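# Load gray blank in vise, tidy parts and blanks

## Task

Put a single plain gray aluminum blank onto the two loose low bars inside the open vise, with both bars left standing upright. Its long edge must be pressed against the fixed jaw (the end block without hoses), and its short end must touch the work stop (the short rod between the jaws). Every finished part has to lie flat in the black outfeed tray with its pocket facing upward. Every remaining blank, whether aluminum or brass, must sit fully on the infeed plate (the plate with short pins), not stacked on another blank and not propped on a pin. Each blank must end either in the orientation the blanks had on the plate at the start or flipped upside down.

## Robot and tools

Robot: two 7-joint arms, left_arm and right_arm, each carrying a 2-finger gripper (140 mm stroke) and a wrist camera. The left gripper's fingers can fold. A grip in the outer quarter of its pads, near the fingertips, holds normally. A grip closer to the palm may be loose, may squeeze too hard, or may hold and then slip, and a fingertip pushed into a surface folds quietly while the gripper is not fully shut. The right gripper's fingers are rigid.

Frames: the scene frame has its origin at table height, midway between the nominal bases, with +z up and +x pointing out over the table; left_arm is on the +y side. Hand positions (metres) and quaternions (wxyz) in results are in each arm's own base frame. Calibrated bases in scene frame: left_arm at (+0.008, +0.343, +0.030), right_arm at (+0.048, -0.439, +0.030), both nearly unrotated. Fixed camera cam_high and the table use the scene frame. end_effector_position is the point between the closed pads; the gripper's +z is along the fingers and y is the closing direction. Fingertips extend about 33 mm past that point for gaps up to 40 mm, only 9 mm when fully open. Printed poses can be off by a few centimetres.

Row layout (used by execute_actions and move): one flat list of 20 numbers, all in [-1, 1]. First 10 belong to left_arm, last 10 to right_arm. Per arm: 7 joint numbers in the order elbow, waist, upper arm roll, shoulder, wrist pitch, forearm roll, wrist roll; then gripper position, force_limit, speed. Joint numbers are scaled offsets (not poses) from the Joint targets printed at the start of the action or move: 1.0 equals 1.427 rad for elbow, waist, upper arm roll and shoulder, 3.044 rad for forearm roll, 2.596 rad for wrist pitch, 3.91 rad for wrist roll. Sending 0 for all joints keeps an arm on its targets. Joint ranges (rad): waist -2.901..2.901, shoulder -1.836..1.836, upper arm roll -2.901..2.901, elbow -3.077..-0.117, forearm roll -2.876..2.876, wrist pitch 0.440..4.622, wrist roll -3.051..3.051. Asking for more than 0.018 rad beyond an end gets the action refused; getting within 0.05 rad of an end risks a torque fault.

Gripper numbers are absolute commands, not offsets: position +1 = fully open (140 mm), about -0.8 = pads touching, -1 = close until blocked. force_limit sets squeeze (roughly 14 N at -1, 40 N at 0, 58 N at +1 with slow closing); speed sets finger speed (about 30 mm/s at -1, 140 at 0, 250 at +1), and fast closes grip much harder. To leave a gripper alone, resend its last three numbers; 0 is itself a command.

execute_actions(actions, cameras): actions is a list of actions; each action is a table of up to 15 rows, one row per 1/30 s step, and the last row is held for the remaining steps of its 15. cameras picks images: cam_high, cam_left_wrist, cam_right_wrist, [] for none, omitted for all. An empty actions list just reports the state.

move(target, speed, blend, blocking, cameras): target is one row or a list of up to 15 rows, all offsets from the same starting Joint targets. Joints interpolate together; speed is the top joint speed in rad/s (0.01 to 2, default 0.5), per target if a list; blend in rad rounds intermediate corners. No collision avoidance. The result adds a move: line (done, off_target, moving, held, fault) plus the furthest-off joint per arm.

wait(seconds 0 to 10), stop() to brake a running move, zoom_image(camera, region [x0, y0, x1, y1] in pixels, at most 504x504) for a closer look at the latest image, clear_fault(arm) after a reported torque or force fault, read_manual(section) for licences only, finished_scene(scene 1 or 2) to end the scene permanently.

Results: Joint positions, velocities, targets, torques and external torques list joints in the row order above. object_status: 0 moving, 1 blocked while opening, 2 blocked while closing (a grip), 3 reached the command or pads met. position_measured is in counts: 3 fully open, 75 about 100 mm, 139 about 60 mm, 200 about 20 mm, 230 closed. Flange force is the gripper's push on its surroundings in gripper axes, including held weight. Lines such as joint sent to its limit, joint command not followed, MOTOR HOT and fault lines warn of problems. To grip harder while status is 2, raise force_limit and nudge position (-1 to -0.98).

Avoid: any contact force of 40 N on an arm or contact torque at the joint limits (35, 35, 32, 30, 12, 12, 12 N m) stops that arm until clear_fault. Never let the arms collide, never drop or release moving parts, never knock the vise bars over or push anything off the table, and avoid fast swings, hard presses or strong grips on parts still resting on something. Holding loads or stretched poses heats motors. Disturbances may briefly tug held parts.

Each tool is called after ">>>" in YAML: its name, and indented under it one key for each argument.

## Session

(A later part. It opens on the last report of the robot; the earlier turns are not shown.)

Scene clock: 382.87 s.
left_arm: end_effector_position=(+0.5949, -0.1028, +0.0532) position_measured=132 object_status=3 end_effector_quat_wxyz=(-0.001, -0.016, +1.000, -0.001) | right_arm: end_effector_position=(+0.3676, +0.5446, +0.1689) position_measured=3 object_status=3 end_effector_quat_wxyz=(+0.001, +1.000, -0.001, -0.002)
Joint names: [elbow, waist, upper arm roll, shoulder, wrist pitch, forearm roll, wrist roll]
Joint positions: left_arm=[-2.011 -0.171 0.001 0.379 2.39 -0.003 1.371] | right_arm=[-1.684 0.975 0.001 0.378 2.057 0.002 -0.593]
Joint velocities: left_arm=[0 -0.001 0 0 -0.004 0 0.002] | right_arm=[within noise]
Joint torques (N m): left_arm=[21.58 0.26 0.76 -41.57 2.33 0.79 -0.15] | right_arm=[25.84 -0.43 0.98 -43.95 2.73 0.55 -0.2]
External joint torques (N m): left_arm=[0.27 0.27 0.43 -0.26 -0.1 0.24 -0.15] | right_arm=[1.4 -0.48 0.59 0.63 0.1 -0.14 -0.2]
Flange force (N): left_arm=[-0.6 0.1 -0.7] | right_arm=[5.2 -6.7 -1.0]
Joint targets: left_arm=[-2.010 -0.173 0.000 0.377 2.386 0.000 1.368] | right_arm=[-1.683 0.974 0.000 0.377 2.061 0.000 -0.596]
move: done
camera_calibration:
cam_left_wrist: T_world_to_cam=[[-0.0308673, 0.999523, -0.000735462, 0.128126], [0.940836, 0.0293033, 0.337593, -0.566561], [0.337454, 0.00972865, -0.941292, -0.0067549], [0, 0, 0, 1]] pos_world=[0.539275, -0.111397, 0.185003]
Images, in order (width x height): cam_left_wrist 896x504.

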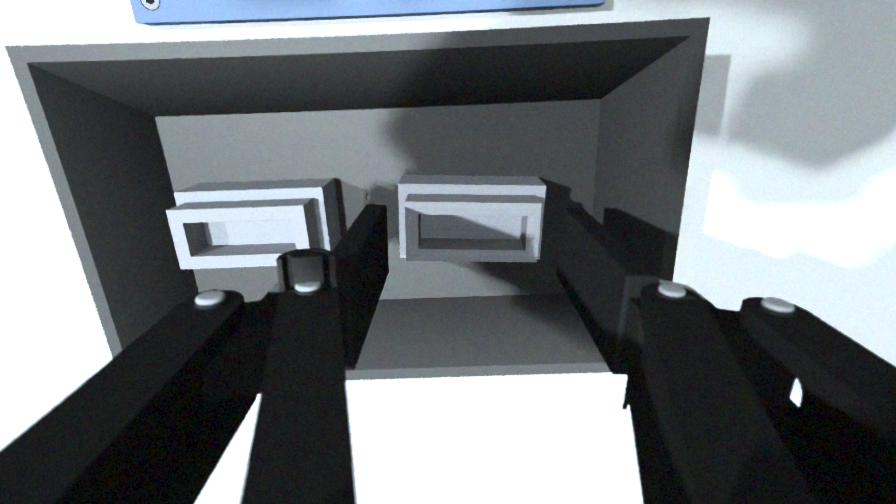

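>>> move:
  target:
    - [0.01548, 0, 0, -0.051051, -0.036576, 0, 0, -0.03, -1, -1, 0, 0, 0, 0, 0, 0, 0, 0.12, -1, -0.5]
    - [0.102172, 0.005564, 0, -0.125508, -0.125154, 0, 0.002008, -0.03, -1, -1, 0.1333, -0.00904, 0, 0.16608, 0.01776, 0, -0.01226, 0.12, -1, -0.5]
    - [-0.27295, 0.331493, 0, -0.683952, -0.225925, 0, -0.221931, -0.03, -1, -1, 0.1333, -0.00904, 0, 0.16608, 0.01776, 0, -0.01226, 0.12, -1, -0.5]
  speed: [0.12, 0.4, 0.6]
  blend: [0.02, 0.03, 0]
  cameras: ["cam_right_wrist", "cam_high"]

Scene clock: 415.43 s.
left_arm: end_effector_position=(+0.6012, -0.1031, +0.1630) position_measured=132 object_status=3 end_effector_quat_wxyz=(+0.001, -0.016, +1.000, -0.001) | right_arm: end_effector_position=(+0.3809, +0.5585, +0.1491) position_measured=114 object_status=3 end_effector_quat_wxyz=(+0.001, +1.000, +0.001, -0.002)
Joint names: [elbow, waist, upper arm roll, shoulder, wrist pitch, forearm roll, wrist roll]
Joint positions: left_arm=[-1.91 -0.17 0.001 0.236 2.149 -0.003 1.371] | right_arm=[-1.618 0.971 0.001 0.455 2.07 0.002 -0.602]
Joint velocities: left_arm=[-0.001 -0.001 0 0 -0.004 0 0] | right_arm=[within noise]
Joint torques (N m): left_arm=[23.74 1.02 0.73 -39.16 2.44 0.91 0.03] | right_arm=[25.72 -0.25 1.22 -45.93 2.57 0.69 -0.04]
External joint torques (N m): left_arm=[0.23 1.13 0.62 -0.06 0 0.25 0.03] | right_arm=[1.35 -0.24 0.82 0.8 -0.06 0 -0.04]
Flange force (N): left_arm=[-1.1 1.4 -0.3] | right_arm=[5.4 -7.8 -0.9]
Joint targets: left_arm=[-1.910 -0.168 0.000 0.236 2.145 0.000 1.373] | right_arm=[-1.618 0.971 0.001 0.455 2.068 0.002 -0.601]
move: held (right_arm; a check stopped the path), off_target (left_arm; braked when a check withheld steps of right_arm); path passed 1 of 3 targets; blend cut to 0 rad at target 1; limits=held; left_arm: the wrist roll is farthest, 0.871 rad from its target; right_arm: the shoulder is farthest, 0.159 rad from its target
joint command not followed: on one or more control steps a check withheld the commanded joint targets of the right arm, and it was not sent them on those steps.
cause: the commanded joint targets, or the way to them, would bring a part of the robot too close to another arm (a part of this arm just beyond the wrist roll and a part of the left arm just beyond the wrist roll).
camera_calibration:
cam_right_wrist: T_world_to_cam=[[0.0192171, -0.999799, -0.00566053, 0.561396], [-0.936434, -0.0199823, 0.350274, 0.319721], [-0.350316, -0.00143051, -0.93663, 0.409378], [0, 0, 0, 1]] pos_world=[0.432021, 0.568257, 0.274624]
Images, in order (width x height): cam_high 896x504, cam_right_wrist 896x504.

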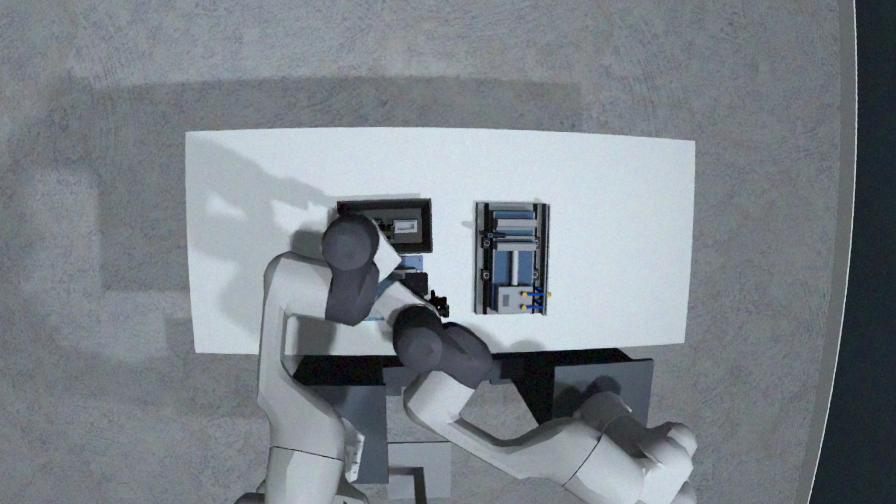

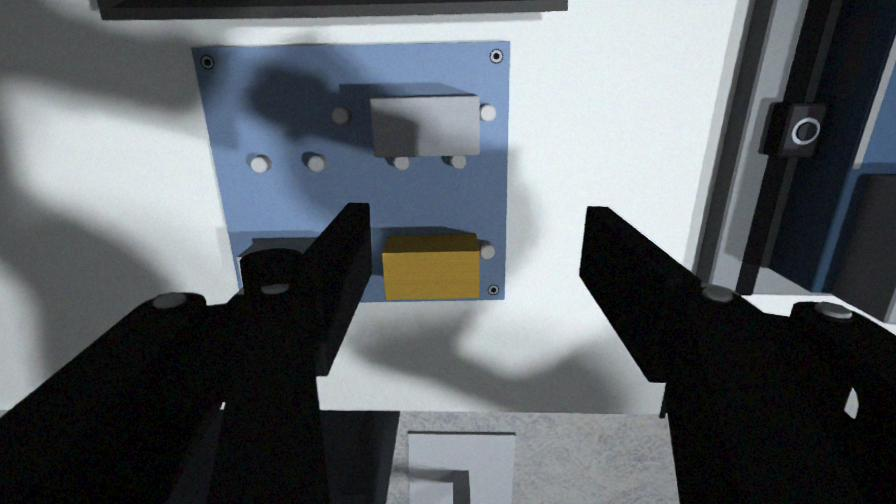

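>>> move:
  target:
    - [0.031745, 0.29292, 0, -0.0274, -0.032126, 0, 0, -0.03, -1, -1, 0, 0, 0, 0, 0, 0, 0, 0.12, -1, -0.5]
    - [-0.343378, 0.327961, 0, -0.585844, -0.132897, 0, -0.223274, -0.03, -1, -1, 0, 0, 0, 0, 0, 0, 0, 0.12, -1, -0.5]
  speed: [0.6, 0.7]
  blend: [0.1, 0]
  cameras: ["cam_right_wrist"]

>>> zoom_image:
  camera: "cam_right_wrist"
  region: [330, 70, 520, 180]

Scene clock: 440.03 s.
left_arm: end_effector_position=(+0.3554, +0.1085, +0.3148) position_measured=132 object_status=3 end_effector_quat_wxyz=(+0.000, -0.631, +0.776, -0.002) | right_arm: end_effector_position=(+0.3809, +0.5585, +0.1491) position_measured=114 object_status=3 end_effector_quat_wxyz=(+0.001, +1.000, +0.001, -0.002)
Joint names: [elbow, waist, upper arm roll, shoulder, wrist pitch, forearm roll, wrist roll]
Joint positions: left_arm=[-2.399 0.298 0.001 -0.597 1.803 -0.003 0.505] | right_arm=[-1.618 0.971 0.001 0.455 2.07 0.002 -0.602]
Joint velocities: left_arm=[-0.001 -0.002 0 -0.001 0 0 -0.006] | right_arm=[within noise]
Joint torques (N m): left_arm=[24.56 0.95 0.43 -12.29 2.45 0.98 -0.15] | right_arm=[25.78 -0.34 1.24 -46.07 2.59 0.7 -0.02]
External joint torques (N m): left_arm=[-0.04 0.98 0.96 -0.67 -0.06 0.27 -0.15] | right_arm=[1.4 -0.45 0.74 0.72 -0.04 0.01 -0.02]
Flange force (N): left_arm=[-0.8 3.1 -0.1] | right_arm=[5.5 -7.6 -1.0]
Joint targets: left_arm=[-2.400 0.300 0.000 -0.599 1.801 0.000 0.500] | right_arm=[-1.618 0.971 0.001 0.455 2.068 0.002 -0.601]
move: done; blend cut to 0 rad at target 1
camera_calibration:
cam_right_wrist: T_world_to_cam=[[0.0192172, -0.999799, -0.005664, 0.561398], [-0.936435, -0.0199836, 0.350271, 0.319722], [-0.350314, -0.00142727, -0.936631, 0.409378], [0, 0, 0, 1]] pos_world=[0.432021, 0.568258, 0.274626]
Images, in order (width x height): cam_right_wrist 896x504.

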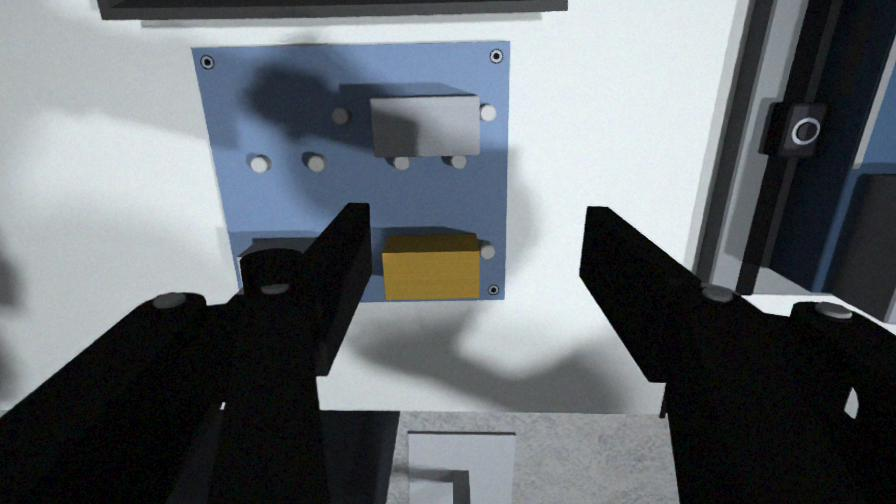

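Scaled by 2.653 from the camera's 896x504 image, which has a finer 1280x720 frame.

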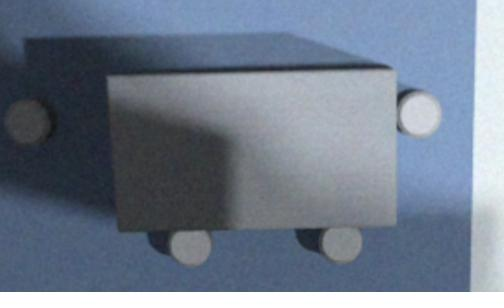

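>>> move:
  target: [0, 0, 0, 0, 0, 0, 0, -0.03, -1, -1, 0.092971, -0.007919, -0.0007, 0.114604, 0.013817, -0.000657, -0.012046, 0.12, -1, -0.5]
  speed: 0.25
  cameras: ["cam_right_wrist"]

Scene clock: 468.40 s.
left_arm: end_effector_position=(+0.3553, +0.1085, +0.3147) position_measured=132 object_status=3 end_effector_quat_wxyz=(+0.000, -0.632, +0.775, -0.002) | right_arm: end_effector_position=(+0.4050, +0.5822, +0.0994) position_measured=114 object_status=3 end_effector_quat_wxyz=(+0.001, +1.000, +0.017, -0.002)
Joint names: [elbow, waist, upper arm roll, shoulder, wrist pitch, forearm roll, wrist roll]
Joint positions: left_arm=[-2.399 0.298 0.001 -0.597 1.803 -0.003 0.503] | right_arm=[-1.487 0.962 0.001 0.618 2.1 0.002 -0.643]
Joint velocities: left_arm=[within noise] | right_arm=[0.002 0 -0.001 0 0.001 0 -0.006]
Joint torques (N m): left_arm=[24.71 0.88 0.43 -12.26 2.49 0.96 -0.21] | right_arm=[25.97 -0.7 1.38 -50.05 2.8 0.44 -0.18]
External joint torques (N m): left_arm=[0.05 0.86 0.88 -0.56 -0.03 0.25 -0.21] | right_arm=[1.77 -0.55 0.95 0.77 0.17 -0.24 -0.18]
Flange force (N): left_arm=[-0.8 2.4 -0.2] | right_arm=[7.9 -9.5 -0.2]
Joint targets: left_arm=[-2.400 0.300 0.000 -0.599 1.801 0.000 0.500] | right_arm=[-1.485 0.960 0.000 0.618 2.104 0.000 -0.648]
move: done
camera_calibration:
cam_right_wrist: T_world_to_cam=[[0.0509169, -0.998691, -0.00479071, 0.570797], [-0.935, -0.0493544, 0.351198, 0.376571], [-0.350975, -0.0134026, -0.936289, 0.378492], [0, 0, 0, 1]] pos_world=[0.455872, 0.593708, 0.224861]
Images, in order (width x height): cam_right_wrist 896x504.

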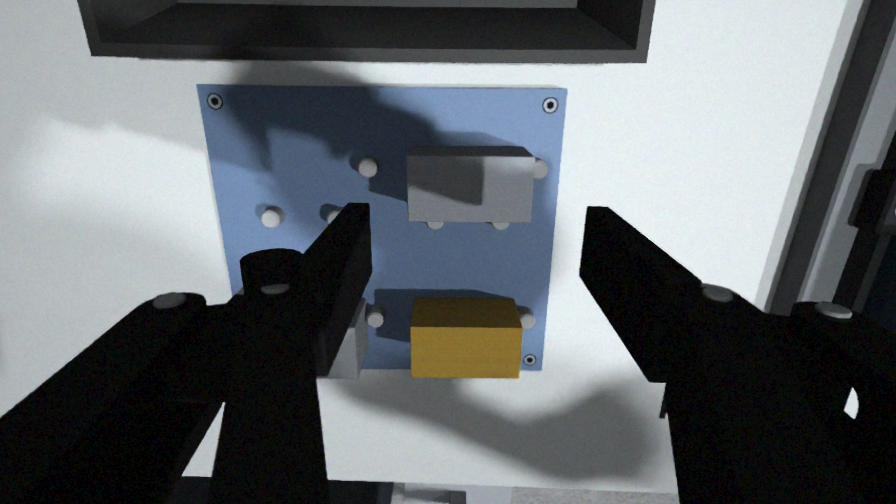

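>>> zoom_image:
  camera: "cam_right_wrist"
  region: [350, 130, 610, 240]

Scaled by 1.938 from the camera's 896x504 image, which has a finer 1280x720 frame.

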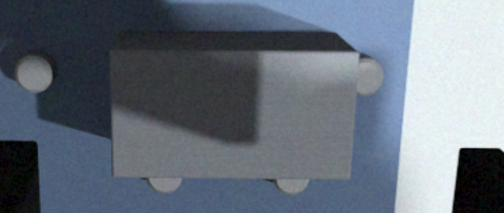

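>>> move:
  target:
    - [0, 0, 0, 0, 0, 0, 0, -0.03, -1, -1, -0.011297, -0.002816, 0, 0.049476, 0.033406, 0, -0.003073, 0.12, -1, -0.5]
    - [0, 0, 0, 0, 0, 0, 0, -0.03, -1, -1, -0.014983, -0.002816, 0, 0.075955, 0.049988, 0, -0.003073, 0.12, -1, -0.5]
  speed: [0.1, 0.06]
  blend: [0.02, 0]
  cameras: ["cam_right_wrist"]

Scene clock: 528.80 s.
left_arm: end_effector_position=(+0.3552, +0.1085, +0.3146) position_measured=132 object_status=3 end_effector_quat_wxyz=(+0.000, -0.632, +0.775, -0.002) | right_arm: end_effector_position=(+0.4093, +0.5835, +0.0256) position_measured=114 object_status=3 end_effector_quat_wxyz=(+0.000, +1.000, +0.022, -0.001)
Joint names: [elbow, waist, upper arm roll, shoulder, wrist pitch, forearm roll, wrist roll]
Joint positions: left_arm=[-2.399 0.298 0.001 -0.597 1.802 -0.003 0.503] | right_arm=[-1.505 0.958 0.001 0.726 2.229 0.002 -0.657]
Joint velocities: left_arm=[within noise] | right_arm=[0 0 -0.001 0.001 0.004 -0.001 0.001]
Joint torques (N m): left_arm=[24.76 0.88 0.42 -12.2 2.51 0.97 -0.22] | right_arm=[24.65 -0.72 1.4 -51.46 2.88 0.39 -0.24]
External joint torques (N m): left_arm=[0.08 0.9 0.93 -0.52 -0.01 0.25 -0.22] | right_arm=[1.42 -0.84 0.69 0.7 0.26 -0.24 -0.24]
Flange force (N): left_arm=[-1.0 2.3 -0.3] | right_arm=[6.9 -6.9 1.3]
Joint targets: left_arm=[-2.400 0.300 0.000 -0.599 1.801 0.000 0.500] | right_arm=[-1.506 0.956 0.000 0.727 2.234 0.000 -0.660]
move: done; blend cut to 0 rad at target 1
camera_calibration:
cam_right_wrist: T_world_to_cam=[[0.0604929, -0.998142, -0.00723947, 0.567283], [-0.935118, -0.0592071, 0.349354, 0.412392], [-0.349134, -0.0143637, -0.936963, 0.310826], [0, 0, 0, 1]] pos_world=[0.459838, 0.59511, 0.151268]
Images, in order (width x height): cam_right_wrist 896x504.

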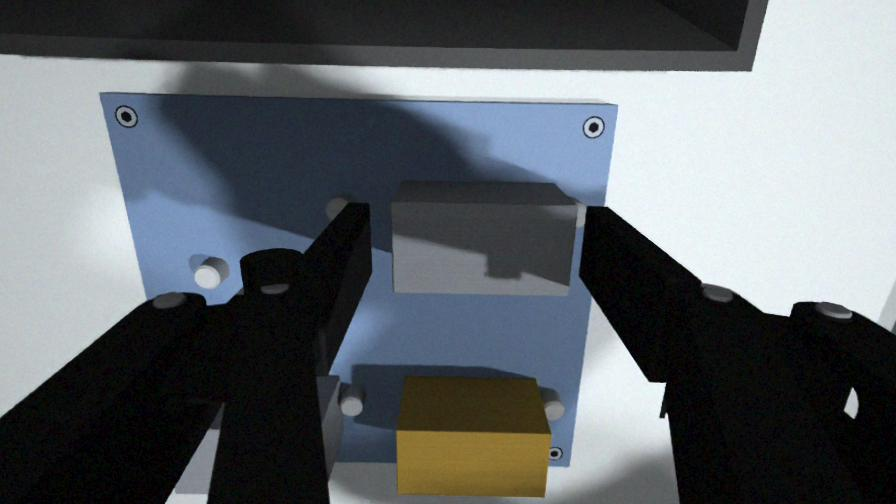

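>>> move:
  target:
    - [0, 0, 0, 0, 0, 0, 0, -0.03, -1, -1, -0.00021, -0.002733, 0, 0.001542, 0.001002, 0, -0.000997, 0.12, -1, -0.5]
    - [0, 0, 0, 0, 0, 0, 0, -0.03, -1, -1, -0.00021, -0.002733, 0, 0.001542, 0.001002, 0, -0.000997, -1, -0.1, -1]
  speed: 0.04
  cameras: ["cam_right_wrist"]

Scene clock: 543.00 s.
left_arm: end_effector_position=(+0.3551, +0.1085, +0.3146) position_measured=132 object_status=3 end_effector_quat_wxyz=(+0.000, -0.632, +0.775, -0.002) | right_arm: end_effector_position=(+0.4119, +0.5824, +0.0248) position_measured=140 object_status=0 end_effector_quat_wxyz=(-0.001, +1.000, +0.022, -0.001)
Joint names: [elbow, waist, upper arm roll, shoulder, wrist pitch, forearm roll, wrist roll]
Joint positions: left_arm=[-2.399 0.298 0.001 -0.597 1.802 -0.003 0.503] | right_arm=[-1.505 0.954 0.001 0.727 2.232 0.002 -0.661]
Joint velocities: within noise
Joint torques (N m): left_arm=[24.81 0.92 0.45 -12.14 2.51 0.97 -0.18] | right_arm=[24.02 -0.69 1.38 -50.27 2.81 0.38 -0.22]
External joint torques (N m): left_arm=[0.17 0.91 0.92 -0.46 0 0.25 -0.18] | right_arm=[0.75 -0.6 0.83 1.99 0.17 -0.24 -0.22]
Flange force (N): left_arm=[-1.2 1.9 -0.5] | right_arm=[7.0 -7.5 3.3]
Joint targets: left_arm=[-2.400 0.300 0.000 -0.599 1.801 0.000 0.500] | right_arm=[-1.507 0.952 0.000 0.729 2.237 0.000 -0.664]
move: done
camera_calibration:
cam_right_wrist: T_world_to_cam=[[0.0604341, -0.998134, -0.00873637, 0.566052], [-0.935509, -0.0596903, 0.348223, 0.415542], [-0.348095, -0.0128716, -0.937371, 0.309701], [0, 0, 0, 1]] pos_world=[0.46234, 0.593786, 0.150549]
Images, in order (width x height): cam_right_wrist 896x504.

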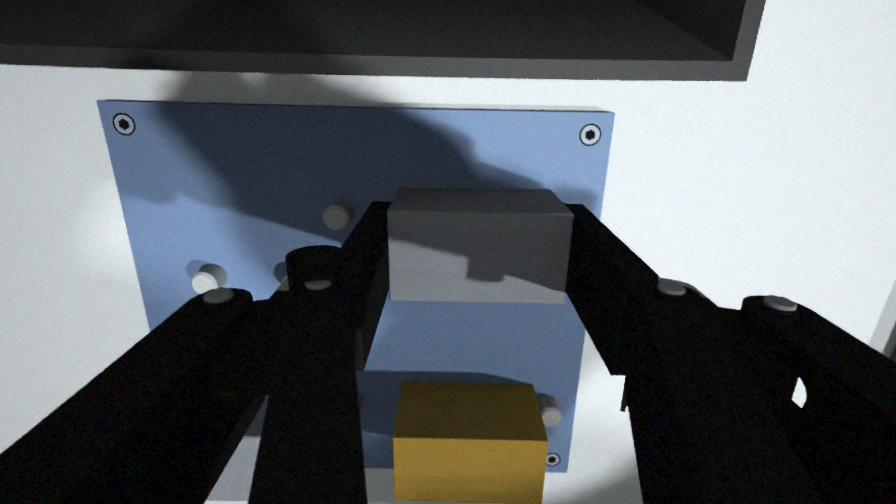

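>>> execute_actions:
  actions: []
  cameras: []

Scene clock: 544.13 s.
left_arm: end_effector_position=(+0.3551, +0.1085, +0.3146) position_measured=132 object_status=3 end_effector_quat_wxyz=(+0.000, -0.632, +0.775, -0.002) | right_arm: end_effector_position=(+0.4119, +0.5824, +0.0249) position_measured=140 object_status=2 end_effector_quat_wxyz=(-0.001, +1.000, +0.022, -0.001)
Joint names: [elbow, waist, upper arm roll, shoulder, wrist pitch, forearm roll, wrist roll]
Joint positions: left_arm=[-2.399 0.298 0.001 -0.597 1.802 -0.003 0.503] | right_arm=[-1.505 0.954 0.001 0.727 2.232 0.002 -0.661]
Joint velocities: within noise
Joint torques (N m): left_arm=[24.83 0.91 0.42 -12.13 2.52 0.97 -0.18] | right_arm=[24.11 -0.75 1.46 -50.26 2.83 0.39 -0.28]
External joint torques (N m): left_arm=[0.21 0.92 0.93 -0.5 0.01 0.25 -0.18] | right_arm=[0.85 -0.78 0.82 1.95 0.19 -0.23 -0.28]
Flange force (N): left_arm=[-1.2 2.0 -0.6] | right_arm=[7.4 -7.6 3.2]
Joint targets: left_arm=[-2.400 0.300 0.000 -0.599 1.801 0.000 0.500] | right_arm=[-1.507 0.952 0.000 0.729 2.237 0.000 -0.664]
Tool commands: left_gripper/position=-0.03 left_gripper/force_limit=-1.0 left_gripper/speed=-1.0 right_gripper/position=-1.0 right_gripper/force_limit=-0.1 right_gripper/speed=-1.0
No camera images: "cameras" was empty.

>>> move:
  target:
    - [0, 0, 0, 0, 0, 0, 0, -0.03, -1, -1, 0.013573, 0, 0, -0.056004, -0.038284, 0, 0, -1, -0.1, -1]
    - [0, 0, 0, 0, 0, 0, 0, -0.03, -1, -1, 0.069084, 0, 0, -0.11207, -0.099617, 0, 0, -1, -0.1, -1]
    - [0, 0, 0, 0, 0, 0, 0, -0.03, -1, -1, -0.431387, -0.264108, 0, -0.465962, -0.019044, 0, -0.086671, -1, -0.1, -1]
  speed: [0.08, 0.25, 0.4]
  blend: [0.02, 0.04, 0]
  cameras: ["cam_right_wrist"]

Scene clock: 571.53 s.
left_arm: end_effector_position=(+0.3551, +0.1085, +0.3146) position_measured=132 object_status=3 end_effector_quat_wxyz=(+0.000, -0.632, +0.775, -0.002) | right_arm: end_effector_position=(+0.4610, +0.2998, +0.1683) position_measured=140 object_status=2 end_effector_quat_wxyz=(+0.001, +1.000, +0.001, -0.004)
Joint names: [elbow, waist, upper arm roll, shoulder, wrist pitch, forearm roll, wrist roll]
Joint positions: left_arm=[-2.399 0.298 0.001 -0.598 1.802 -0.003 0.503] | right_arm=[-2.122 0.577 -0.001 0.067 2.182 0.002 -0.998]
Joint velocities: left_arm=[within noise] | right_arm=[0 0 0 -0.001 0.001 0.001 -0.006]
Joint torques (N m): left_arm=[24.85 0.9 0.39 -12.12 2.51 0.98 -0.21] | right_arm=[25.54 -0.47 0.74 -34.81 2.99 0.43 -0.19]
External joint torques (N m): left_arm=[0.15 0.86 0.84 -0.33 0 0.26 -0.21] | right_arm=[1.85 -0.56 0.59 -0.91 0.34 -0.24 -0.19]
Flange force (N): left_arm=[-1.2 1.5 -0.4] | right_arm=[3.4 -1.8 -2.5]
Joint targets: left_arm=[-2.400 0.300 0.000 -0.599 1.801 0.000 0.500] | right_arm=[-2.122 0.575 0.000 0.064 2.187 0.000 -1.003]
move: done; blend cut to 0 rad at target 1
camera_calibration:
cam_right_wrist: T_world_to_cam=[[0.0191754, -0.999804, -0.00492866, 0.301176], [-0.935332, -0.0196801, 0.353224, 0.381738], [-0.353252, -0.00216328, -0.935526, 0.456483], [0, 0, 0, 1]] pos_world=[0.51253, 0.309617, 0.293697]
Images, in order (width x height): cam_right_wrist 896x504.

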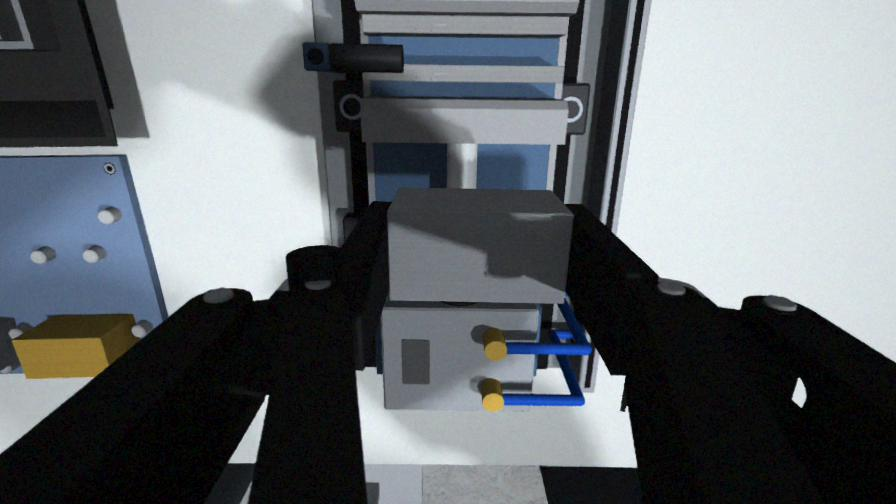

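>>> zoom_image:
  camera: "cam_right_wrist"
  region: [290, 0, 640, 197]

Scaled by 1.440 from the camera's 896x504 image, which has a finer 1280x720 frame.

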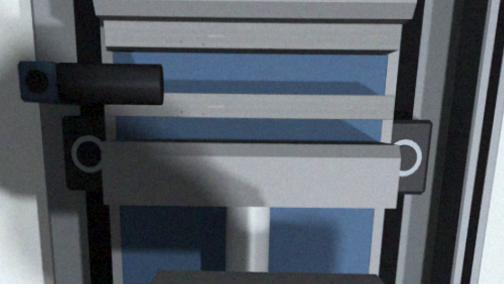

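>>> zoom_image:
  camera: "cam_right_wrist"
  region: [350, 0, 450, 110]

>>> zoom_image:
  camera: "cam_right_wrist"
  region: [490, 0, 590, 110]

>>> zoom_image:
  camera: "cam_right_wrist"
  region: [370, 180, 590, 320]

Scaled by 4.582 from the camera's 896x504 image, which has a finer 1280x720 frame.

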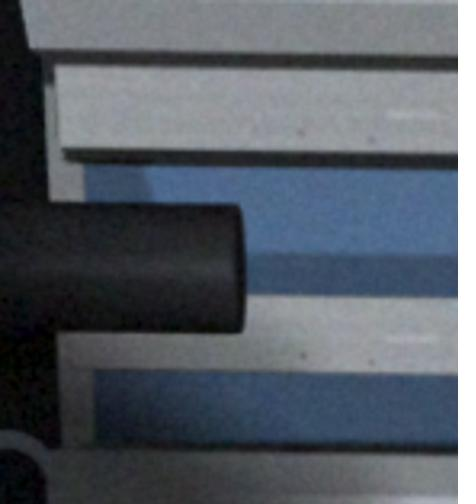

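Scaled by 4.582 from the camera's 896x504 image, which has a finer 1280x720 frame.

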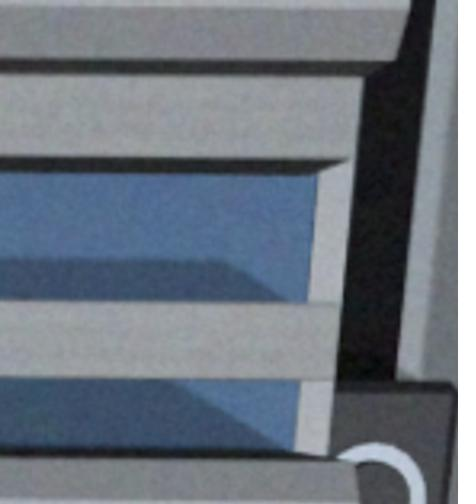

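Scaled by 2.291 from the camera's 896x504 image, which has a finer 1280x720 frame.

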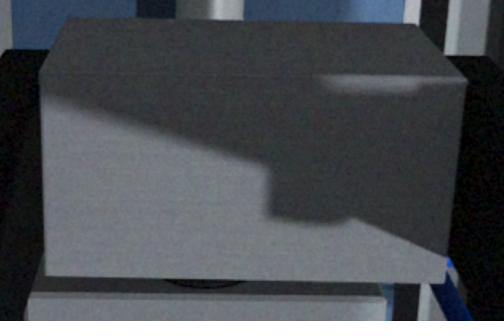

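>>> move:
  target:
    - [0, 0, 0, 0, 0, 0, 0, -0.03, -1, -1, 0.153071, -0.040929, 0, 0.110835, -0.023217, 0, -0.016984, -1, -0.1, -1]
    - [0, 0, 0, 0, 0, 0, 0, -0.03, -1, -1, 0.112667, -0.040929, 0, 0.159609, 0.025804, 0, -0.016984, -1, -0.1, -1]
  speed: [0.25, 0.12]
  cameras: ["cam_right_wrist"]

>>> zoom_image:
  camera: "cam_right_wrist"
  region: [340, 120, 620, 320]

Scene clock: 676.80 s.
left_arm: end_effector_position=(+0.3551, +0.1084, +0.3146) position_measured=132 object_status=3 end_effector_quat_wxyz=(+0.000, -0.632, +0.775, -0.002) | right_arm: end_effector_position=(+0.5263, +0.3003, +0.1140) position_measured=140 object_status=2 end_effector_quat_wxyz=(+0.001, +1.000, +0.006, -0.003)
Joint names: [elbow, waist, upper arm roll, shoulder, wrist pitch, forearm roll, wrist roll]
Joint positions: left_arm=[-2.399 0.298 0.001 -0.598 1.802 -0.003 0.503] | right_arm=[-1.961 0.518 -0.001 0.293 2.248 0.002 -1.066]
Joint velocities: left_arm=[within noise] | right_arm=[-0.001 -0.001 0 -0.001 0.005 0 -0.001]
Joint torques (N m): left_arm=[24.82 0.84 0.44 -12.07 2.54 0.96 -0.2] | right_arm=[25.13 -0.63 1.08 -41.08 3.04 0.42 -0.22]
External joint torques (N m): left_arm=[0.12 0.83 0.91 -0.33 0.02 0.25 -0.2] | right_arm=[1.97 -0.6 0.84 -0.33 0.39 -0.22 -0.22]
Flange force (N): left_arm=[-1.3 1.6 -0.3] | right_arm=[6.0 -2.7 -1.2]
Joint targets: left_arm=[-2.400 0.300 0.000 -0.599 1.801 0.000 0.500] | right_arm=[-1.961 0.517 0.000 0.292 2.254 0.000 -1.070]
move: done
camera_calibration:
cam_right_wrist: T_world_to_cam=[[0.0292527, -0.999556, -0.00560642, 0.294821], [-0.935311, -0.0293503, 0.352606, 0.464989], [-0.352614, -0.00507094, -0.935755, 0.429369], [0, 0, 0, 1]] pos_world=[0.577687, 0.310515, 0.239479]
Images, in order (width x height): cam_right_wrist 896x504.

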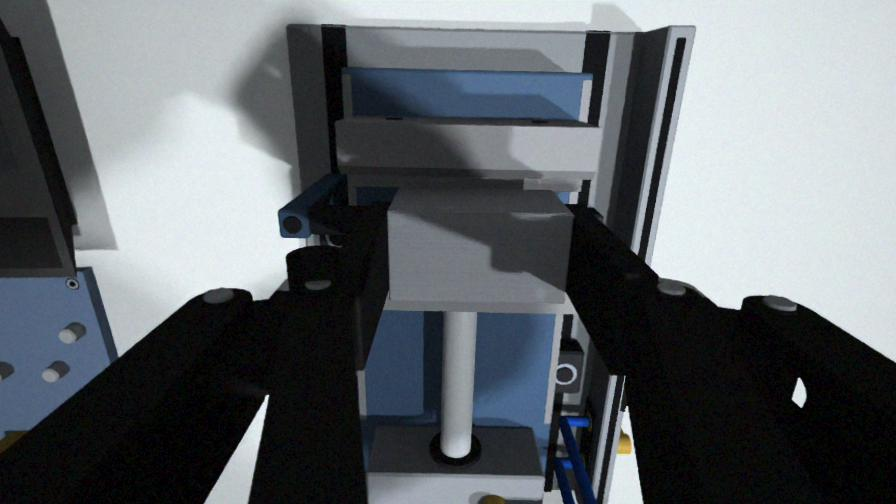

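Scaled by 1.800 from the camera's 896x504 image, which has a finer 1280x720 frame.

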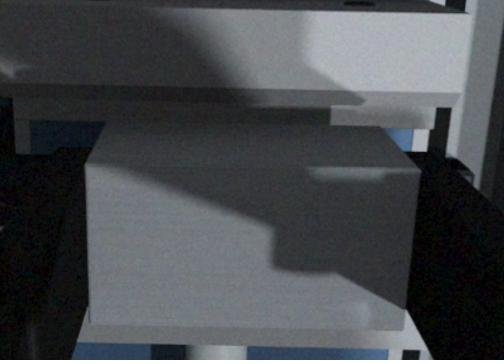

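>>> zoom_image:
  camera: "cam_right_wrist"
  region: [380, 150, 600, 226]

Scaled by 2.291 from the camera's 896x504 image, which has a finer 1280x720 frame.

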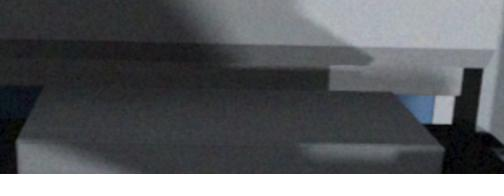

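>>> move:
  target: [0, 0, 0, 0, 0, 0, 0, -0.03, -1, -1, -0.003473, 0, 0, 0.007125, 0.005824, 0, 0, -1, -0.1, -1]
  speed: 0.05
  cameras: []

>>> move:
  target: [0, 0, 0, 0, 0, 0, 0, -0.03, -1, -1, -0.002481, 0, 0, 0.005089, 0.00416, 0, 0, -1, -0.1, -1]
  speed: 0.04
  cameras: ["cam_right_wrist"]

Scene clock: 702.00 s.
left_arm: end_effector_position=(+0.3550, +0.1084, +0.3145) position_measured=132 object_status=3 end_effector_quat_wxyz=(+0.000, -0.632, +0.775, -0.002) | right_arm: end_effector_position=(+0.5267, +0.3005, +0.1077) position_measured=140 object_status=2 end_effector_quat_wxyz=(+0.001, +1.000, +0.006, -0.003)
Joint names: [elbow, waist, upper arm roll, shoulder, wrist pitch, forearm roll, wrist roll]
Joint positions: left_arm=[-2.399 0.298 0.001 -0.598 1.802 -0.003 0.503] | right_arm=[-1.966 0.518 -0.001 0.302 2.263 0.002 -1.066]
Joint velocities: left_arm=[within noise] | right_arm=[0 -0.001 0.001 -0.001 0.004 0 0]
Joint torques (N m): left_arm=[24.83 0.87 0.42 -12.09 2.54 0.97 -0.16] | right_arm=[24.9 -0.58 1.01 -40.91 2.96 0.4 -0.25]
External joint torques (N m): left_arm=[0.29 0.82 0.84 -0.52 0.05 0.25 -0.16] | right_arm=[1.98 -0.42 0.87 -0.19 0.32 -0.24 -0.25]
Flange force (N): left_arm=[-1.2 1.8 -0.6] | right_arm=[6.4 -3.1 -1.1]
Joint targets: left_arm=[-2.400 0.300 0.000 -0.599 1.801 0.000 0.500] | right_arm=[-1.966 0.517 0.000 0.302 2.269 0.000 -1.070]
move: done
No camera images: "cameras" was empty.

Scene clock: 702.77 s.
left_arm: end_effector_position=(+0.3550, +0.1084, +0.3145) position_measured=132 object_status=3 end_effector_quat_wxyz=(+0.000, -0.632, +0.775, -0.002) | right_arm: end_effector_position=(+0.5268, +0.3005, +0.1028) position_measured=140 object_status=2 end_effector_quat_wxyz=(+0.001, +1.000, +0.006, -0.003)
Joint names: [elbow, waist, upper arm roll, shoulder, wrist pitch, forearm roll, wrist roll]
Joint positions: left_arm=[-2.399 0.298 0.001 -0.598 1.802 -0.003 0.503] | right_arm=[-1.97 0.518 -0.001 0.309 2.274 0.002 -1.066]
Joint velocities: left_arm=[within noise] | right_arm=[0 0.001 0 0 0.006 0 0]
Joint torques (N m): left_arm=[24.83 0.87 0.4 -12.11 2.54 0.96 -0.19] | right_arm=[24.71 -0.61 1.1 -40.9 3 0.41 -0.23]
External joint torques (N m): left_arm=[0.27 0.87 0.91 -0.53 0.04 0.25 -0.19] | right_arm=[1.79 -0.65 0.8 0.1 0.35 -0.22 -0.23]
Flange force (N): left_arm=[-1.2 1.9 -0.6] | right_arm=[6.5 -2.8 -0.4]
Joint targets: left_arm=[-2.400 0.300 0.000 -0.599 1.801 0.000 0.500] | right_arm=[-1.970 0.517 0.000 0.309 2.280 0.000 -1.070]
move: done
camera_calibration:
cam_right_wrist: T_world_to_cam=[[0.0293326, -0.999551, -0.00613154, 0.294973], [-0.935689, -0.0296152, 0.35158, 0.469754], [-0.351603, -0.00457551, -0.936138, 0.418312], [0, 0, 0, 1]] pos_world=[0.577971, 0.310667, 0.228251]
Images, in order (width x height): cam_right_wrist 896x504.

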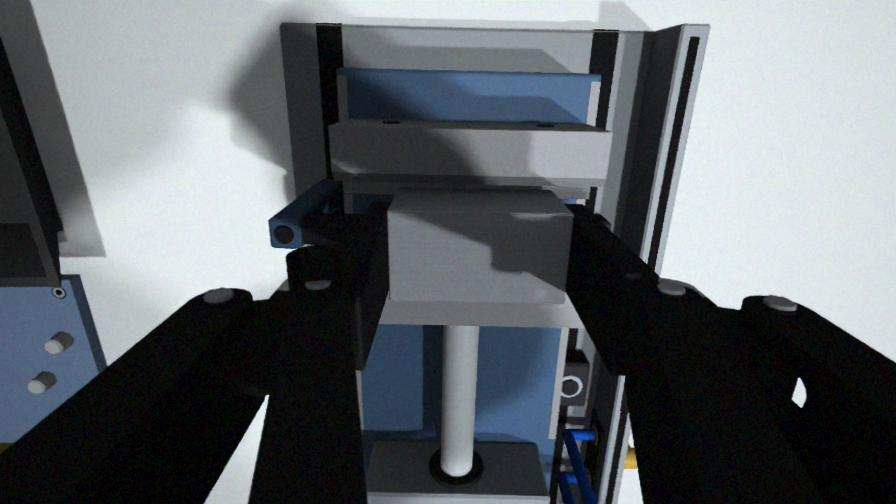

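>>> move:
  target: [0, 0, 0, 0, 0, 0, 0, -0.03, -1, -1, -0.002233, 0, 0, 0.00458, 0.003744, 0, 0, -1, -0.1, -1]
  speed: 0.04
  cameras: []

Scene clock: 706.50 s.
left_arm: end_effector_position=(+0.3550, +0.1084, +0.3145) position_measured=132 object_status=3 end_effector_quat_wxyz=(+0.000, -0.632, +0.775, -0.002) | right_arm: end_effector_position=(+0.5267, +0.3004, +0.0983) position_measured=140 object_status=2 end_effector_quat_wxyz=(+0.001, +1.000, +0.006, -0.003)
Joint names: [elbow, waist, upper arm roll, shoulder, wrist pitch, forearm roll, wrist roll]
Joint positions: left_arm=[-2.399 0.298 0.001 -0.598 1.802 -0.003 0.503] | right_arm=[-1.973 0.518 -0.001 0.316 2.283 0.002 -1.066]
Joint velocities: left_arm=[within noise] | right_arm=[-0.001 -0.002 0 0 0.005 0.001 0]
Joint torques (N m): left_arm=[24.86 0.85 0.44 -12.09 2.54 0.96 -0.17] | right_arm=[24.52 -0.6 1.1 -41 3.04 0.4 -0.24]
External joint torques (N m): left_arm=[0.16 0.81 0.88 -0.33 0.02 0.25 -0.17] | right_arm=[1.74 -0.46 0.93 0.1 0.4 -0.23 -0.24]
Flange force (N): left_arm=[-1.3 1.5 -0.4] | right_arm=[6.1 -2.9 -0.2]
Joint targets: left_arm=[-2.400 0.300 0.000 -0.599 1.801 0.000 0.500] | right_arm=[-1.973 0.517 0.000 0.316 2.290 0.000 -1.070]
move: done
No camera images: "cameras" was empty.

>>> move:
  target: [0, 0, 0, 0, 0, 0, 0, -0.03, -1, -1, 0.004967, -0.001145, 0, 0.003273, -0.000931, 0, -0.000418, -1, -0.1, -1]
  speed: 0.03
  cameras: []

>>> move:
  target: [0, 0, 0, 0, 0, 0, 0, -0.03, -1, -1, 0.002484, -0.000573, 0, 0.001636, -0.000466, 0, -0.000209, -1, -0.1, -1]
  speed: 0.03
  cameras: []

Scene clock: 715.77 s.
left_arm: end_effector_position=(+0.3550, +0.1084, +0.3145) position_measured=132 object_status=3 end_effector_quat_wxyz=(+0.000, -0.632, +0.775, -0.002) | right_arm: end_effector_position=(+0.5281, +0.3003, +0.0972) position_measured=140 object_status=2 end_effector_quat_wxyz=(+0.001, +1.000, +0.006, -0.002)
Joint names: [elbow, waist, upper arm roll, shoulder, wrist pitch, forearm roll, wrist roll]
Joint positions: left_arm=[-2.399 0.298 0.001 -0.598 1.802 -0.003 0.503] | right_arm=[-1.969 0.517 -0.001 0.32 2.285 0.002 -1.067]
Joint velocities: within noise
Joint torques (N m): left_arm=[24.81 0.87 0.39 -12.06 2.53 0.97 -0.18] | right_arm=[25.19 -0.69 1.08 -40.83 2.73 0.39 -0.28]
External joint torques (N m): left_arm=[0.19 0.88 0.9 -0.38 0.03 0.26 -0.18] | right_arm=[2.43 -0.6 0.87 0.35 0.1 -0.23 -0.28]
Flange force (N): left_arm=[-1.3 1.6 -0.4] | right_arm=[9.7 -4.6 -0.9]
Joint targets: left_arm=[-2.400 0.300 0.000 -0.599 1.801 0.000 0.500] | right_arm=[-1.966 0.515 0.000 0.320 2.287 0.000 -1.071]
move: done
No camera images: "cameras" was empty.

Scene clock: 716.47 s.
left_arm: end_effector_position=(+0.3550, +0.1084, +0.3145) position_measured=132 object_status=3 end_effector_quat_wxyz=(+0.000, -0.632, +0.775, -0.002) | right_arm: end_effector_position=(+0.5295, +0.3005, +0.0973) position_measured=140 object_status=2 end_effector_quat_wxyz=(+0.000, +1.000, +0.006, -0.002)
Joint names: [elbow, waist, upper arm roll, shoulder, wrist pitch, forearm roll, wrist roll]
Joint positions: left_arm=[-2.399 0.298 0.001 -0.598 1.802 -0.003 0.503] | right_arm=[-1.966 0.516 -0.001 0.323 2.285 0.002 -1.068]
Joint velocities: within noise
Joint torques (N m): left_arm=[24.84 0.88 0.42 -12.1 2.54 0.97 -0.2] | right_arm=[25.63 -0.79 1.02 -41.2 2.77 0.43 -0.2]
External joint torques (N m): left_arm=[0.18 0.93 0.98 -0.43 0.03 0.26 -0.2] | right_arm=[2.83 -0.83 0.69 0.08 0.12 -0.2 -0.2]
Flange force (N): left_arm=[-1.4 1.9 -0.4] | right_arm=[10.6 -4.8 -1.5]
Joint targets: left_arm=[-2.400 0.300 0.000 -0.599 1.801 0.000 0.500] | right_arm=[-1.963 0.515 0.000 0.323 2.286 0.000 -1.072]
move: done
No camera images: "cameras" was empty.

>>> move:
  target: [0, 0, 0, 0, 0, 0, 0, -0.03, -1, -1, 0.002484, -0.000573, 0, 0.001636, -0.000466, 0, -0.000209, -1, -0.1, -1]
  speed: 0.03
  cameras: ["cam_right_wrist"]

>>> zoom_image:
  camera: "cam_right_wrist"
  region: [300, 120, 640, 340]

Scene clock: 721.37 s.
left_arm: end_effector_position=(+0.3550, +0.1084, +0.3145) position_measured=132 object_status=3 end_effector_quat_wxyz=(+0.000, -0.632, +0.775, -0.002) | right_arm: end_effector_position=(+0.5299, +0.3006, +0.0972) position_measured=140 object_status=2 end_effector_quat_wxyz=(+0.001, +1.000, +0.006, -0.002)
Joint names: [elbow, waist, upper arm roll, shoulder, wrist pitch, forearm roll, wrist roll]
Joint positions: left_arm=[-2.399 0.298 0.001 -0.598 1.802 -0.003 0.503] | right_arm=[-1.963 0.516 -0.001 0.324 2.283 0.002 -1.069]
Joint velocities: within noise
Joint torques (N m): left_arm=[24.83 0.91 0.41 -12.04 2.55 0.96 -0.22] | right_arm=[25.92 -1.18 0.74 -40.81 3.21 0.33 -0.28]
External joint torques (N m): left_arm=[0.21 0.94 0.93 -0.4 0.04 0.25 -0.22] | right_arm=[3.21 -1.04 0.56 0.46 0.58 -0.3 -0.28]
Flange force (N): left_arm=[-1.3 1.6 -0.5] | right_arm=[12.5 -5.3 -0.2]
Joint targets: left_arm=[-2.400 0.300 0.000 -0.599 1.801 0.000 0.500] | right_arm=[-1.959 0.514 0.000 0.325 2.285 0.000 -1.073]
move: done
camera_calibration:
cam_right_wrist: T_world_to_cam=[[0.029424, -0.999546, -0.00649774, 0.294916], [-0.935946, -0.0298328, 0.350877, 0.474869], [-0.350911, -0.00424268, -0.936399, 0.413783], [0, 0, 0, 1]] pos_world=[0.580975, 0.310704, 0.222762]
Images, in order (width x height): cam_right_wrist 896x504.

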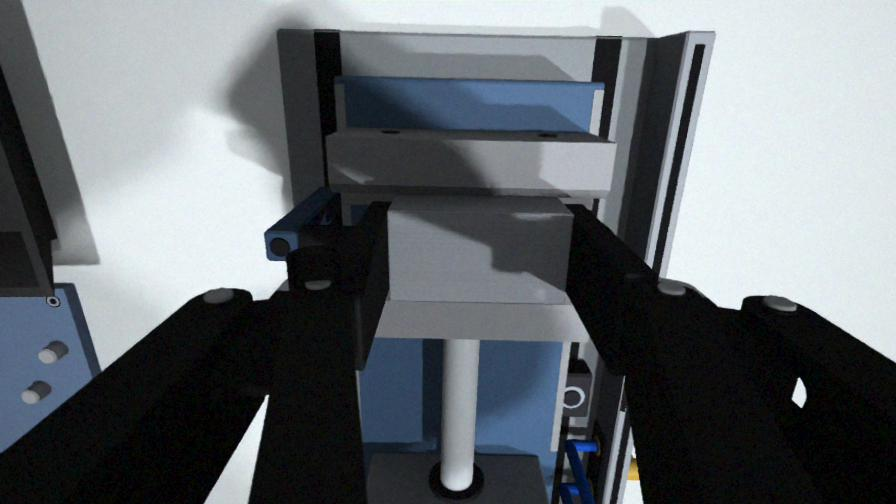

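Scaled by 1.482 from the camera's 896x504 image, which has a finer 1280x720 frame.

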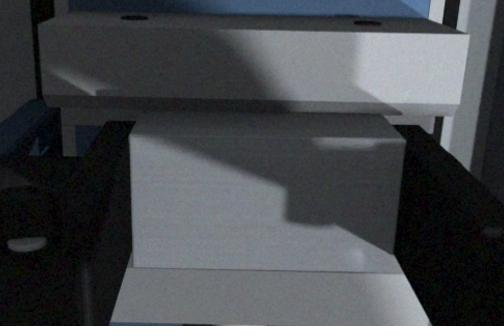

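>>> move:
  target: [0, 0, 0, 0, 0, 0, 0, -0.03, -1, -1, 0.001554, 0.002971, 0, 0.001025, -0.000291, 0, 0.001084, -1, -0.1, -1]
  speed: 0.03
  cameras: []

Scene clock: 727.33 s.
left_arm: end_effector_position=(+0.3550, +0.1084, +0.3145) position_measured=132 object_status=3 end_effector_quat_wxyz=(+0.000, -0.632, +0.775, -0.002) | right_arm: end_effector_position=(+0.5299, +0.3006, +0.0973) position_measured=140 object_status=2 end_effector_quat_wxyz=(+0.001, +1.000, +0.006, -0.003)
Joint names: [elbow, waist, upper arm roll, shoulder, wrist pitch, forearm roll, wrist roll]
Joint positions: left_arm=[-2.399 0.298 0.001 -0.598 1.802 -0.003 0.503] | right_arm=[-1.961 0.516 -0.001 0.325 2.281 0.002 -1.069]
Joint velocities: within noise
Joint torques (N m): left_arm=[24.84 0.84 0.43 -12.07 2.55 0.98 -0.18] | right_arm=[26.72 0.47 1.37 -40.57 3.46 0.41 -0.05]
External joint torques (N m): left_arm=[0.18 0.77 0.82 -0.37 0.03 0.26 -0.18] | right_arm=[3.87 0.56 1.15 0.94 0.81 -0.22 -0.05]
Flange force (N): left_arm=[-1.2 1.5 -0.4] | right_arm=[14.5 -9.3 0.5]
Joint targets: left_arm=[-2.400 0.300 0.000 -0.599 1.801 0.000 0.500] | right_arm=[-1.957 0.518 0.000 0.326 2.284 0.000 -1.069]
move: done
No camera images: "cameras" was empty.

>>> move:
  target: [0, 0, 0, 0, 0, 0, 0, -0.03, -1, -1, 0.000846, 0.002468, 0, 0.000558, -0.000158, 0, 0.000901, -1, -0.1, -1]
  speed: 0.03
  cameras: []

Scene clock: 734.70 s.
left_arm: end_effector_position=(+0.3550, +0.1084, +0.3145) position_measured=132 object_status=3 end_effector_quat_wxyz=(-0.001, -0.632, +0.775, -0.002) | right_arm: end_effector_position=(+0.5294, +0.3030, +0.0973) position_measured=140 object_status=2 end_effector_quat_wxyz=(+0.001, +1.000, +0.008, -0.003)
Joint names: [elbow, waist, upper arm roll, shoulder, wrist pitch, forearm roll, wrist roll]
Joint positions: left_arm=[-2.399 0.298 0.001 -0.598 1.802 -0.003 0.503] | right_arm=[-1.959 0.52 -0.001 0.327 2.28 0.002 -1.069]
Joint velocities: within noise
Joint torques (N m): left_arm=[24.82 0.86 0.42 -12.06 2.56 0.96 -0.19] | right_arm=[25.21 0.21 1.13 -41.2 2.76 0.4 0.16]
External joint torques (N m): left_arm=[0.19 0.82 0.84 -0.39 0.05 0.24 -0.19] | right_arm=[2.53 0.14 0.78 -0.02 0.14 -0.23 0.16]
Flange force (N): left_arm=[-1.2 1.6 -0.4] | right_arm=[8.5 -5.7 -1.4]
Joint targets: left_arm=[-2.400 0.300 0.000 -0.599 1.801 0.000 0.500] | right_arm=[-1.956 0.522 0.000 0.327 2.284 0.000 -1.065]
move: done
No camera images: "cameras" was empty.

>>> move:
  target: [0, 0, 0, 0, 0, 0, 0, -0.03, -1, -1, 0.001416, 0.001005, 0, 0.000933, -0.000265, 0, 0.000367, -1, -0.1, -1]
  speed: 0.03
  cameras: []

>>> move:
  target: [0, 0, 0, 0, 0, 0, 0, -0.03, -1, -1, 0.001416, 0.001005, 0, 0.000933, -0.000265, 0, 0.000367, -1, -0.1, -1]
  speed: 0.03
  cameras: []

Scene clock: 741.10 s.
left_arm: end_effector_position=(+0.3550, +0.1084, +0.3145) position_measured=132 object_status=3 end_effector_quat_wxyz=(-0.001, -0.632, +0.775, -0.002) | right_arm: end_effector_position=(+0.5295, +0.3037, +0.0972) position_measured=140 object_status=2 end_effector_quat_wxyz=(+0.001, +1.000, +0.008, -0.003)
Joint names: [elbow, waist, upper arm roll, shoulder, wrist pitch, forearm roll, wrist roll]
Joint positions: left_arm=[-2.399 0.298 0.001 -0.598 1.802 -0.003 0.503] | right_arm=[-1.957 0.521 -0.001 0.328 2.28 0.002 -1.068]
Joint velocities: within noise
Joint torques (N m): left_arm=[24.81 0.89 0.43 -12.05 2.55 0.97 -0.19] | right_arm=[25.8 0.58 1.57 -41.01 3.35 0.45 0.14]
External joint torques (N m): left_arm=[0.17 0.9 0.93 -0.36 0.04 0.25 -0.19] | right_arm=[3.05 0.5 1.21 0.37 0.72 -0.18 0.14]
Flange force (N): left_arm=[-1.4 1.6 -0.4] | right_arm=[10.2 -7.3 0.0]
Joint targets: left_arm=[-2.400 0.300 0.000 -0.599 1.801 0.000 0.500] | right_arm=[-1.954 0.523 0.000 0.329 2.283 0.000 -1.064]
move: done
No camera images: "cameras" was empty.

Scene clock: 741.80 s.
left_arm: end_effector_position=(+0.3550, +0.1084, +0.3145) position_measured=132 object_status=3 end_effector_quat_wxyz=(-0.001, -0.632, +0.775, -0.002) | right_arm: end_effector_position=(+0.5295, +0.3038, +0.0973) position_measured=140 object_status=2 end_effector_quat_wxyz=(+0.001, +1.000, +0.008, -0.003)
Joint names: [elbow, waist, upper arm roll, shoulder, wrist pitch, forearm roll, wrist roll]
Joint positions: left_arm=[-2.399 0.298 0.001 -0.598 1.802 -0.003 0.503] | right_arm=[-1.956 0.521 -0.001 0.329 2.279 0.001 -1.067]
Joint velocities: within noise
Joint torques (N m): left_arm=[24.8 0.84 0.45 -12.02 2.55 0.96 -0.17] | right_arm=[26.22 1.27 2.25 -40.78 3.44 0.64 0.17]
External joint torques (N m): left_arm=[0.13 0.87 0.97 -0.38 0.03 0.25 -0.17] | right_arm=[3.33 1.4 2.07 0.85 0.78 0.02 0.17]
Flange force (N): left_arm=[-1.4 1.8 -0.3] | right_arm=[11.6 -9.8 0.7]
Joint targets: left_arm=[-2.400 0.300 0.000 -0.599 1.801 0.000 0.500] | right_arm=[-1.952 0.524 0.000 0.330 2.282 0.000 -1.062]
move: done
No camera images: "cameras" was empty.

>>> move:
  target: [0, 0, 0, 0, 0, 0, 0, -0.03, -1, -1, -0.001736, -0.000704, 0, 0.000874, 0.001434, 0, -0.000257, -1, -0.1, -1]
  speed: 0.03
  cameras: []

>>> move:
  target: [0, 0, 0, 0, 0, 0, 0, -0.03, -1, -1, -0.000496, 0, 0, 0.001018, 0.000832, 0, 0, -1, -0.1, -1]
  speed: 0.03
  cameras: []

Scene clock: 748.07 s.
left_arm: end_effector_position=(+0.3550, +0.1084, +0.3145) position_measured=132 object_status=3 end_effector_quat_wxyz=(-0.001, -0.632, +0.775, -0.002) | right_arm: end_effector_position=(+0.5295, +0.3038, +0.0973) position_measured=140 object_status=2 end_effector_quat_wxyz=(+0.001, +1.000, +0.008, -0.003)
Joint names: [elbow, waist, upper arm roll, shoulder, wrist pitch, forearm roll, wrist roll]
Joint positions: left_arm=[-2.399 0.298 0.001 -0.598 1.802 -0.003 0.503] | right_arm=[-1.955 0.521 -0.001 0.329 2.278 0.001 -1.067]
Joint velocities: within noise
Joint torques (N m): left_arm=[24.84 0.85 0.42 -12.03 2.56 0.96 -0.18] | right_arm=[25.17 0.79 2.18 -40.02 3.62 0.73 0.14]
External joint torques (N m): left_arm=[0.23 0.82 0.86 -0.36 0.05 0.24 -0.18] | right_arm=[2.32 0.82 1.91 1.56 0.97 0.11 0.14]
Flange force (N): left_arm=[-1.3 1.4 -0.5] | right_arm=[9.8 -7.8 2.8]
Joint targets: left_arm=[-2.400 0.300 0.000 -0.599 1.801 0.000 0.500] | right_arm=[-1.954 0.523 0.000 0.331 2.286 0.000 -1.063]
move: done
No camera images: "cameras" was empty.

Scene clock: 748.77 s.
left_arm: end_effector_position=(+0.3550, +0.1084, +0.3145) position_measured=132 object_status=3 end_effector_quat_wxyz=(-0.001, -0.632, +0.775, -0.002) | right_arm: end_effector_position=(+0.5295, +0.3038, +0.0973) position_measured=140 object_status=2 end_effector_quat_wxyz=(+0.001, +1.000, +0.008, -0.003)
Joint names: [elbow, waist, upper arm roll, shoulder, wrist pitch, forearm roll, wrist roll]
Joint positions: left_arm=[-2.399 0.298 0.001 -0.598 1.802 -0.003 0.503] | right_arm=[-1.955 0.521 -0.001 0.329 2.278 0.001 -1.067]
Joint velocities: within noise
Joint torques (N m): left_arm=[24.82 0.89 0.4 -12.05 2.55 0.96 -0.18] | right_arm=[24.53 0.65 2.11 -39.13 3.59 0.73 0.1]
External joint torques (N m): left_arm=[0.2 0.87 0.85 -0.46 0.04 0.24 -0.18] | right_arm=[1.65 0.83 1.98 2.44 0.94 0.1 0.1]
Flange force (N): left_arm=[-1.2 1.8 -0.4] | right_arm=[9.5 -7.7 4.4]
Joint targets: left_arm=[-2.400 0.300 0.000 -0.599 1.801 0.000 0.500] | right_arm=[-1.955 0.523 0.000 0.333 2.288 0.000 -1.063]
move: done
No camera images: "cameras" was empty.

>>> execute_actions:
  actions: []
  cameras: ["cam_right_wrist"]

>>> zoom_image:
  camera: "cam_right_wrist"
  region: [310, 170, 630, 260]

Scene clock: 756.17 s.
left_arm: end_effector_position=(+0.3550, +0.1084, +0.3145) position_measured=132 object_status=3 end_effector_quat_wxyz=(-0.001, -0.632, +0.775, -0.002) | right_arm: end_effector_position=(+0.5295, +0.3038, +0.0973) position_measured=140 object_status=2 end_effector_quat_wxyz=(+0.001, +1.000, +0.008, -0.003)
Joint names: [elbow, waist, upper arm roll, shoulder, wrist pitch, forearm roll, wrist roll]
Joint positions: left_arm=[-2.399 0.298 0.001 -0.598 1.802 -0.003 0.503] | right_arm=[-1.955 0.521 -0.001 0.329 2.278 0.001 -1.067]
Joint velocities: within noise
Joint torques (N m): left_arm=[24.81 0.89 0.42 -12.08 2.55 0.97 -0.14] | right_arm=[24.51 0.68 2.02 -39.26 3.59 0.73 0.1]
External joint torques (N m): left_arm=[0.06 0.92 0.93 -0.24 0.03 0.26 -0.14] | right_arm=[1.69 0.72 1.76 2.23 0.95 0.1 0.1]
Flange force (N): left_arm=[-1.6 1.5 -0.1] | right_arm=[9.3 -7.3 4.1]
Joint targets: left_arm=[-2.400 0.300 0.000 -0.599 1.801 0.000 0.500] | right_arm=[-1.955 0.523 0.000 0.333 2.288 0.000 -1.063]
Tool commands: left_gripper/position=-0.03 left_gripper/force_limit=-1.0 left_gripper/speed=-1.0 right_gripper/position=-1.0 right_gripper/force_limit=-0.1 right_gripper/speed=-1.0
camera_calibration:
cam_right_wrist: T_world_to_cam=[[0.0339061, -0.999413, -0.00482697, 0.295581], [-0.935437, -0.0334353, 0.351909, 0.475362], [-0.351864, -0.00741656, -0.936022, 0.415146], [0, 0, 0, 1]] pos_world=[0.580724, 0.31438, 0.222728]
Images, in order (width x height): cam_right_wrist 896x504.

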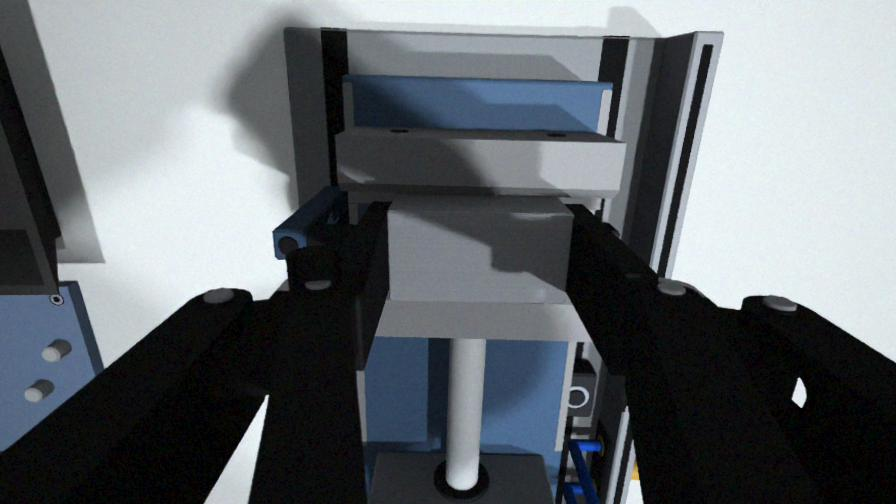

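Scaled by 1.575 from the camera's 896x504 image, which has a finer 1280x720 frame.

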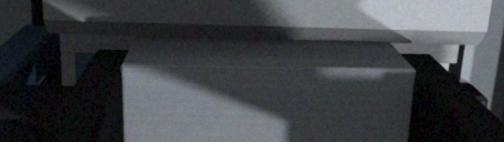

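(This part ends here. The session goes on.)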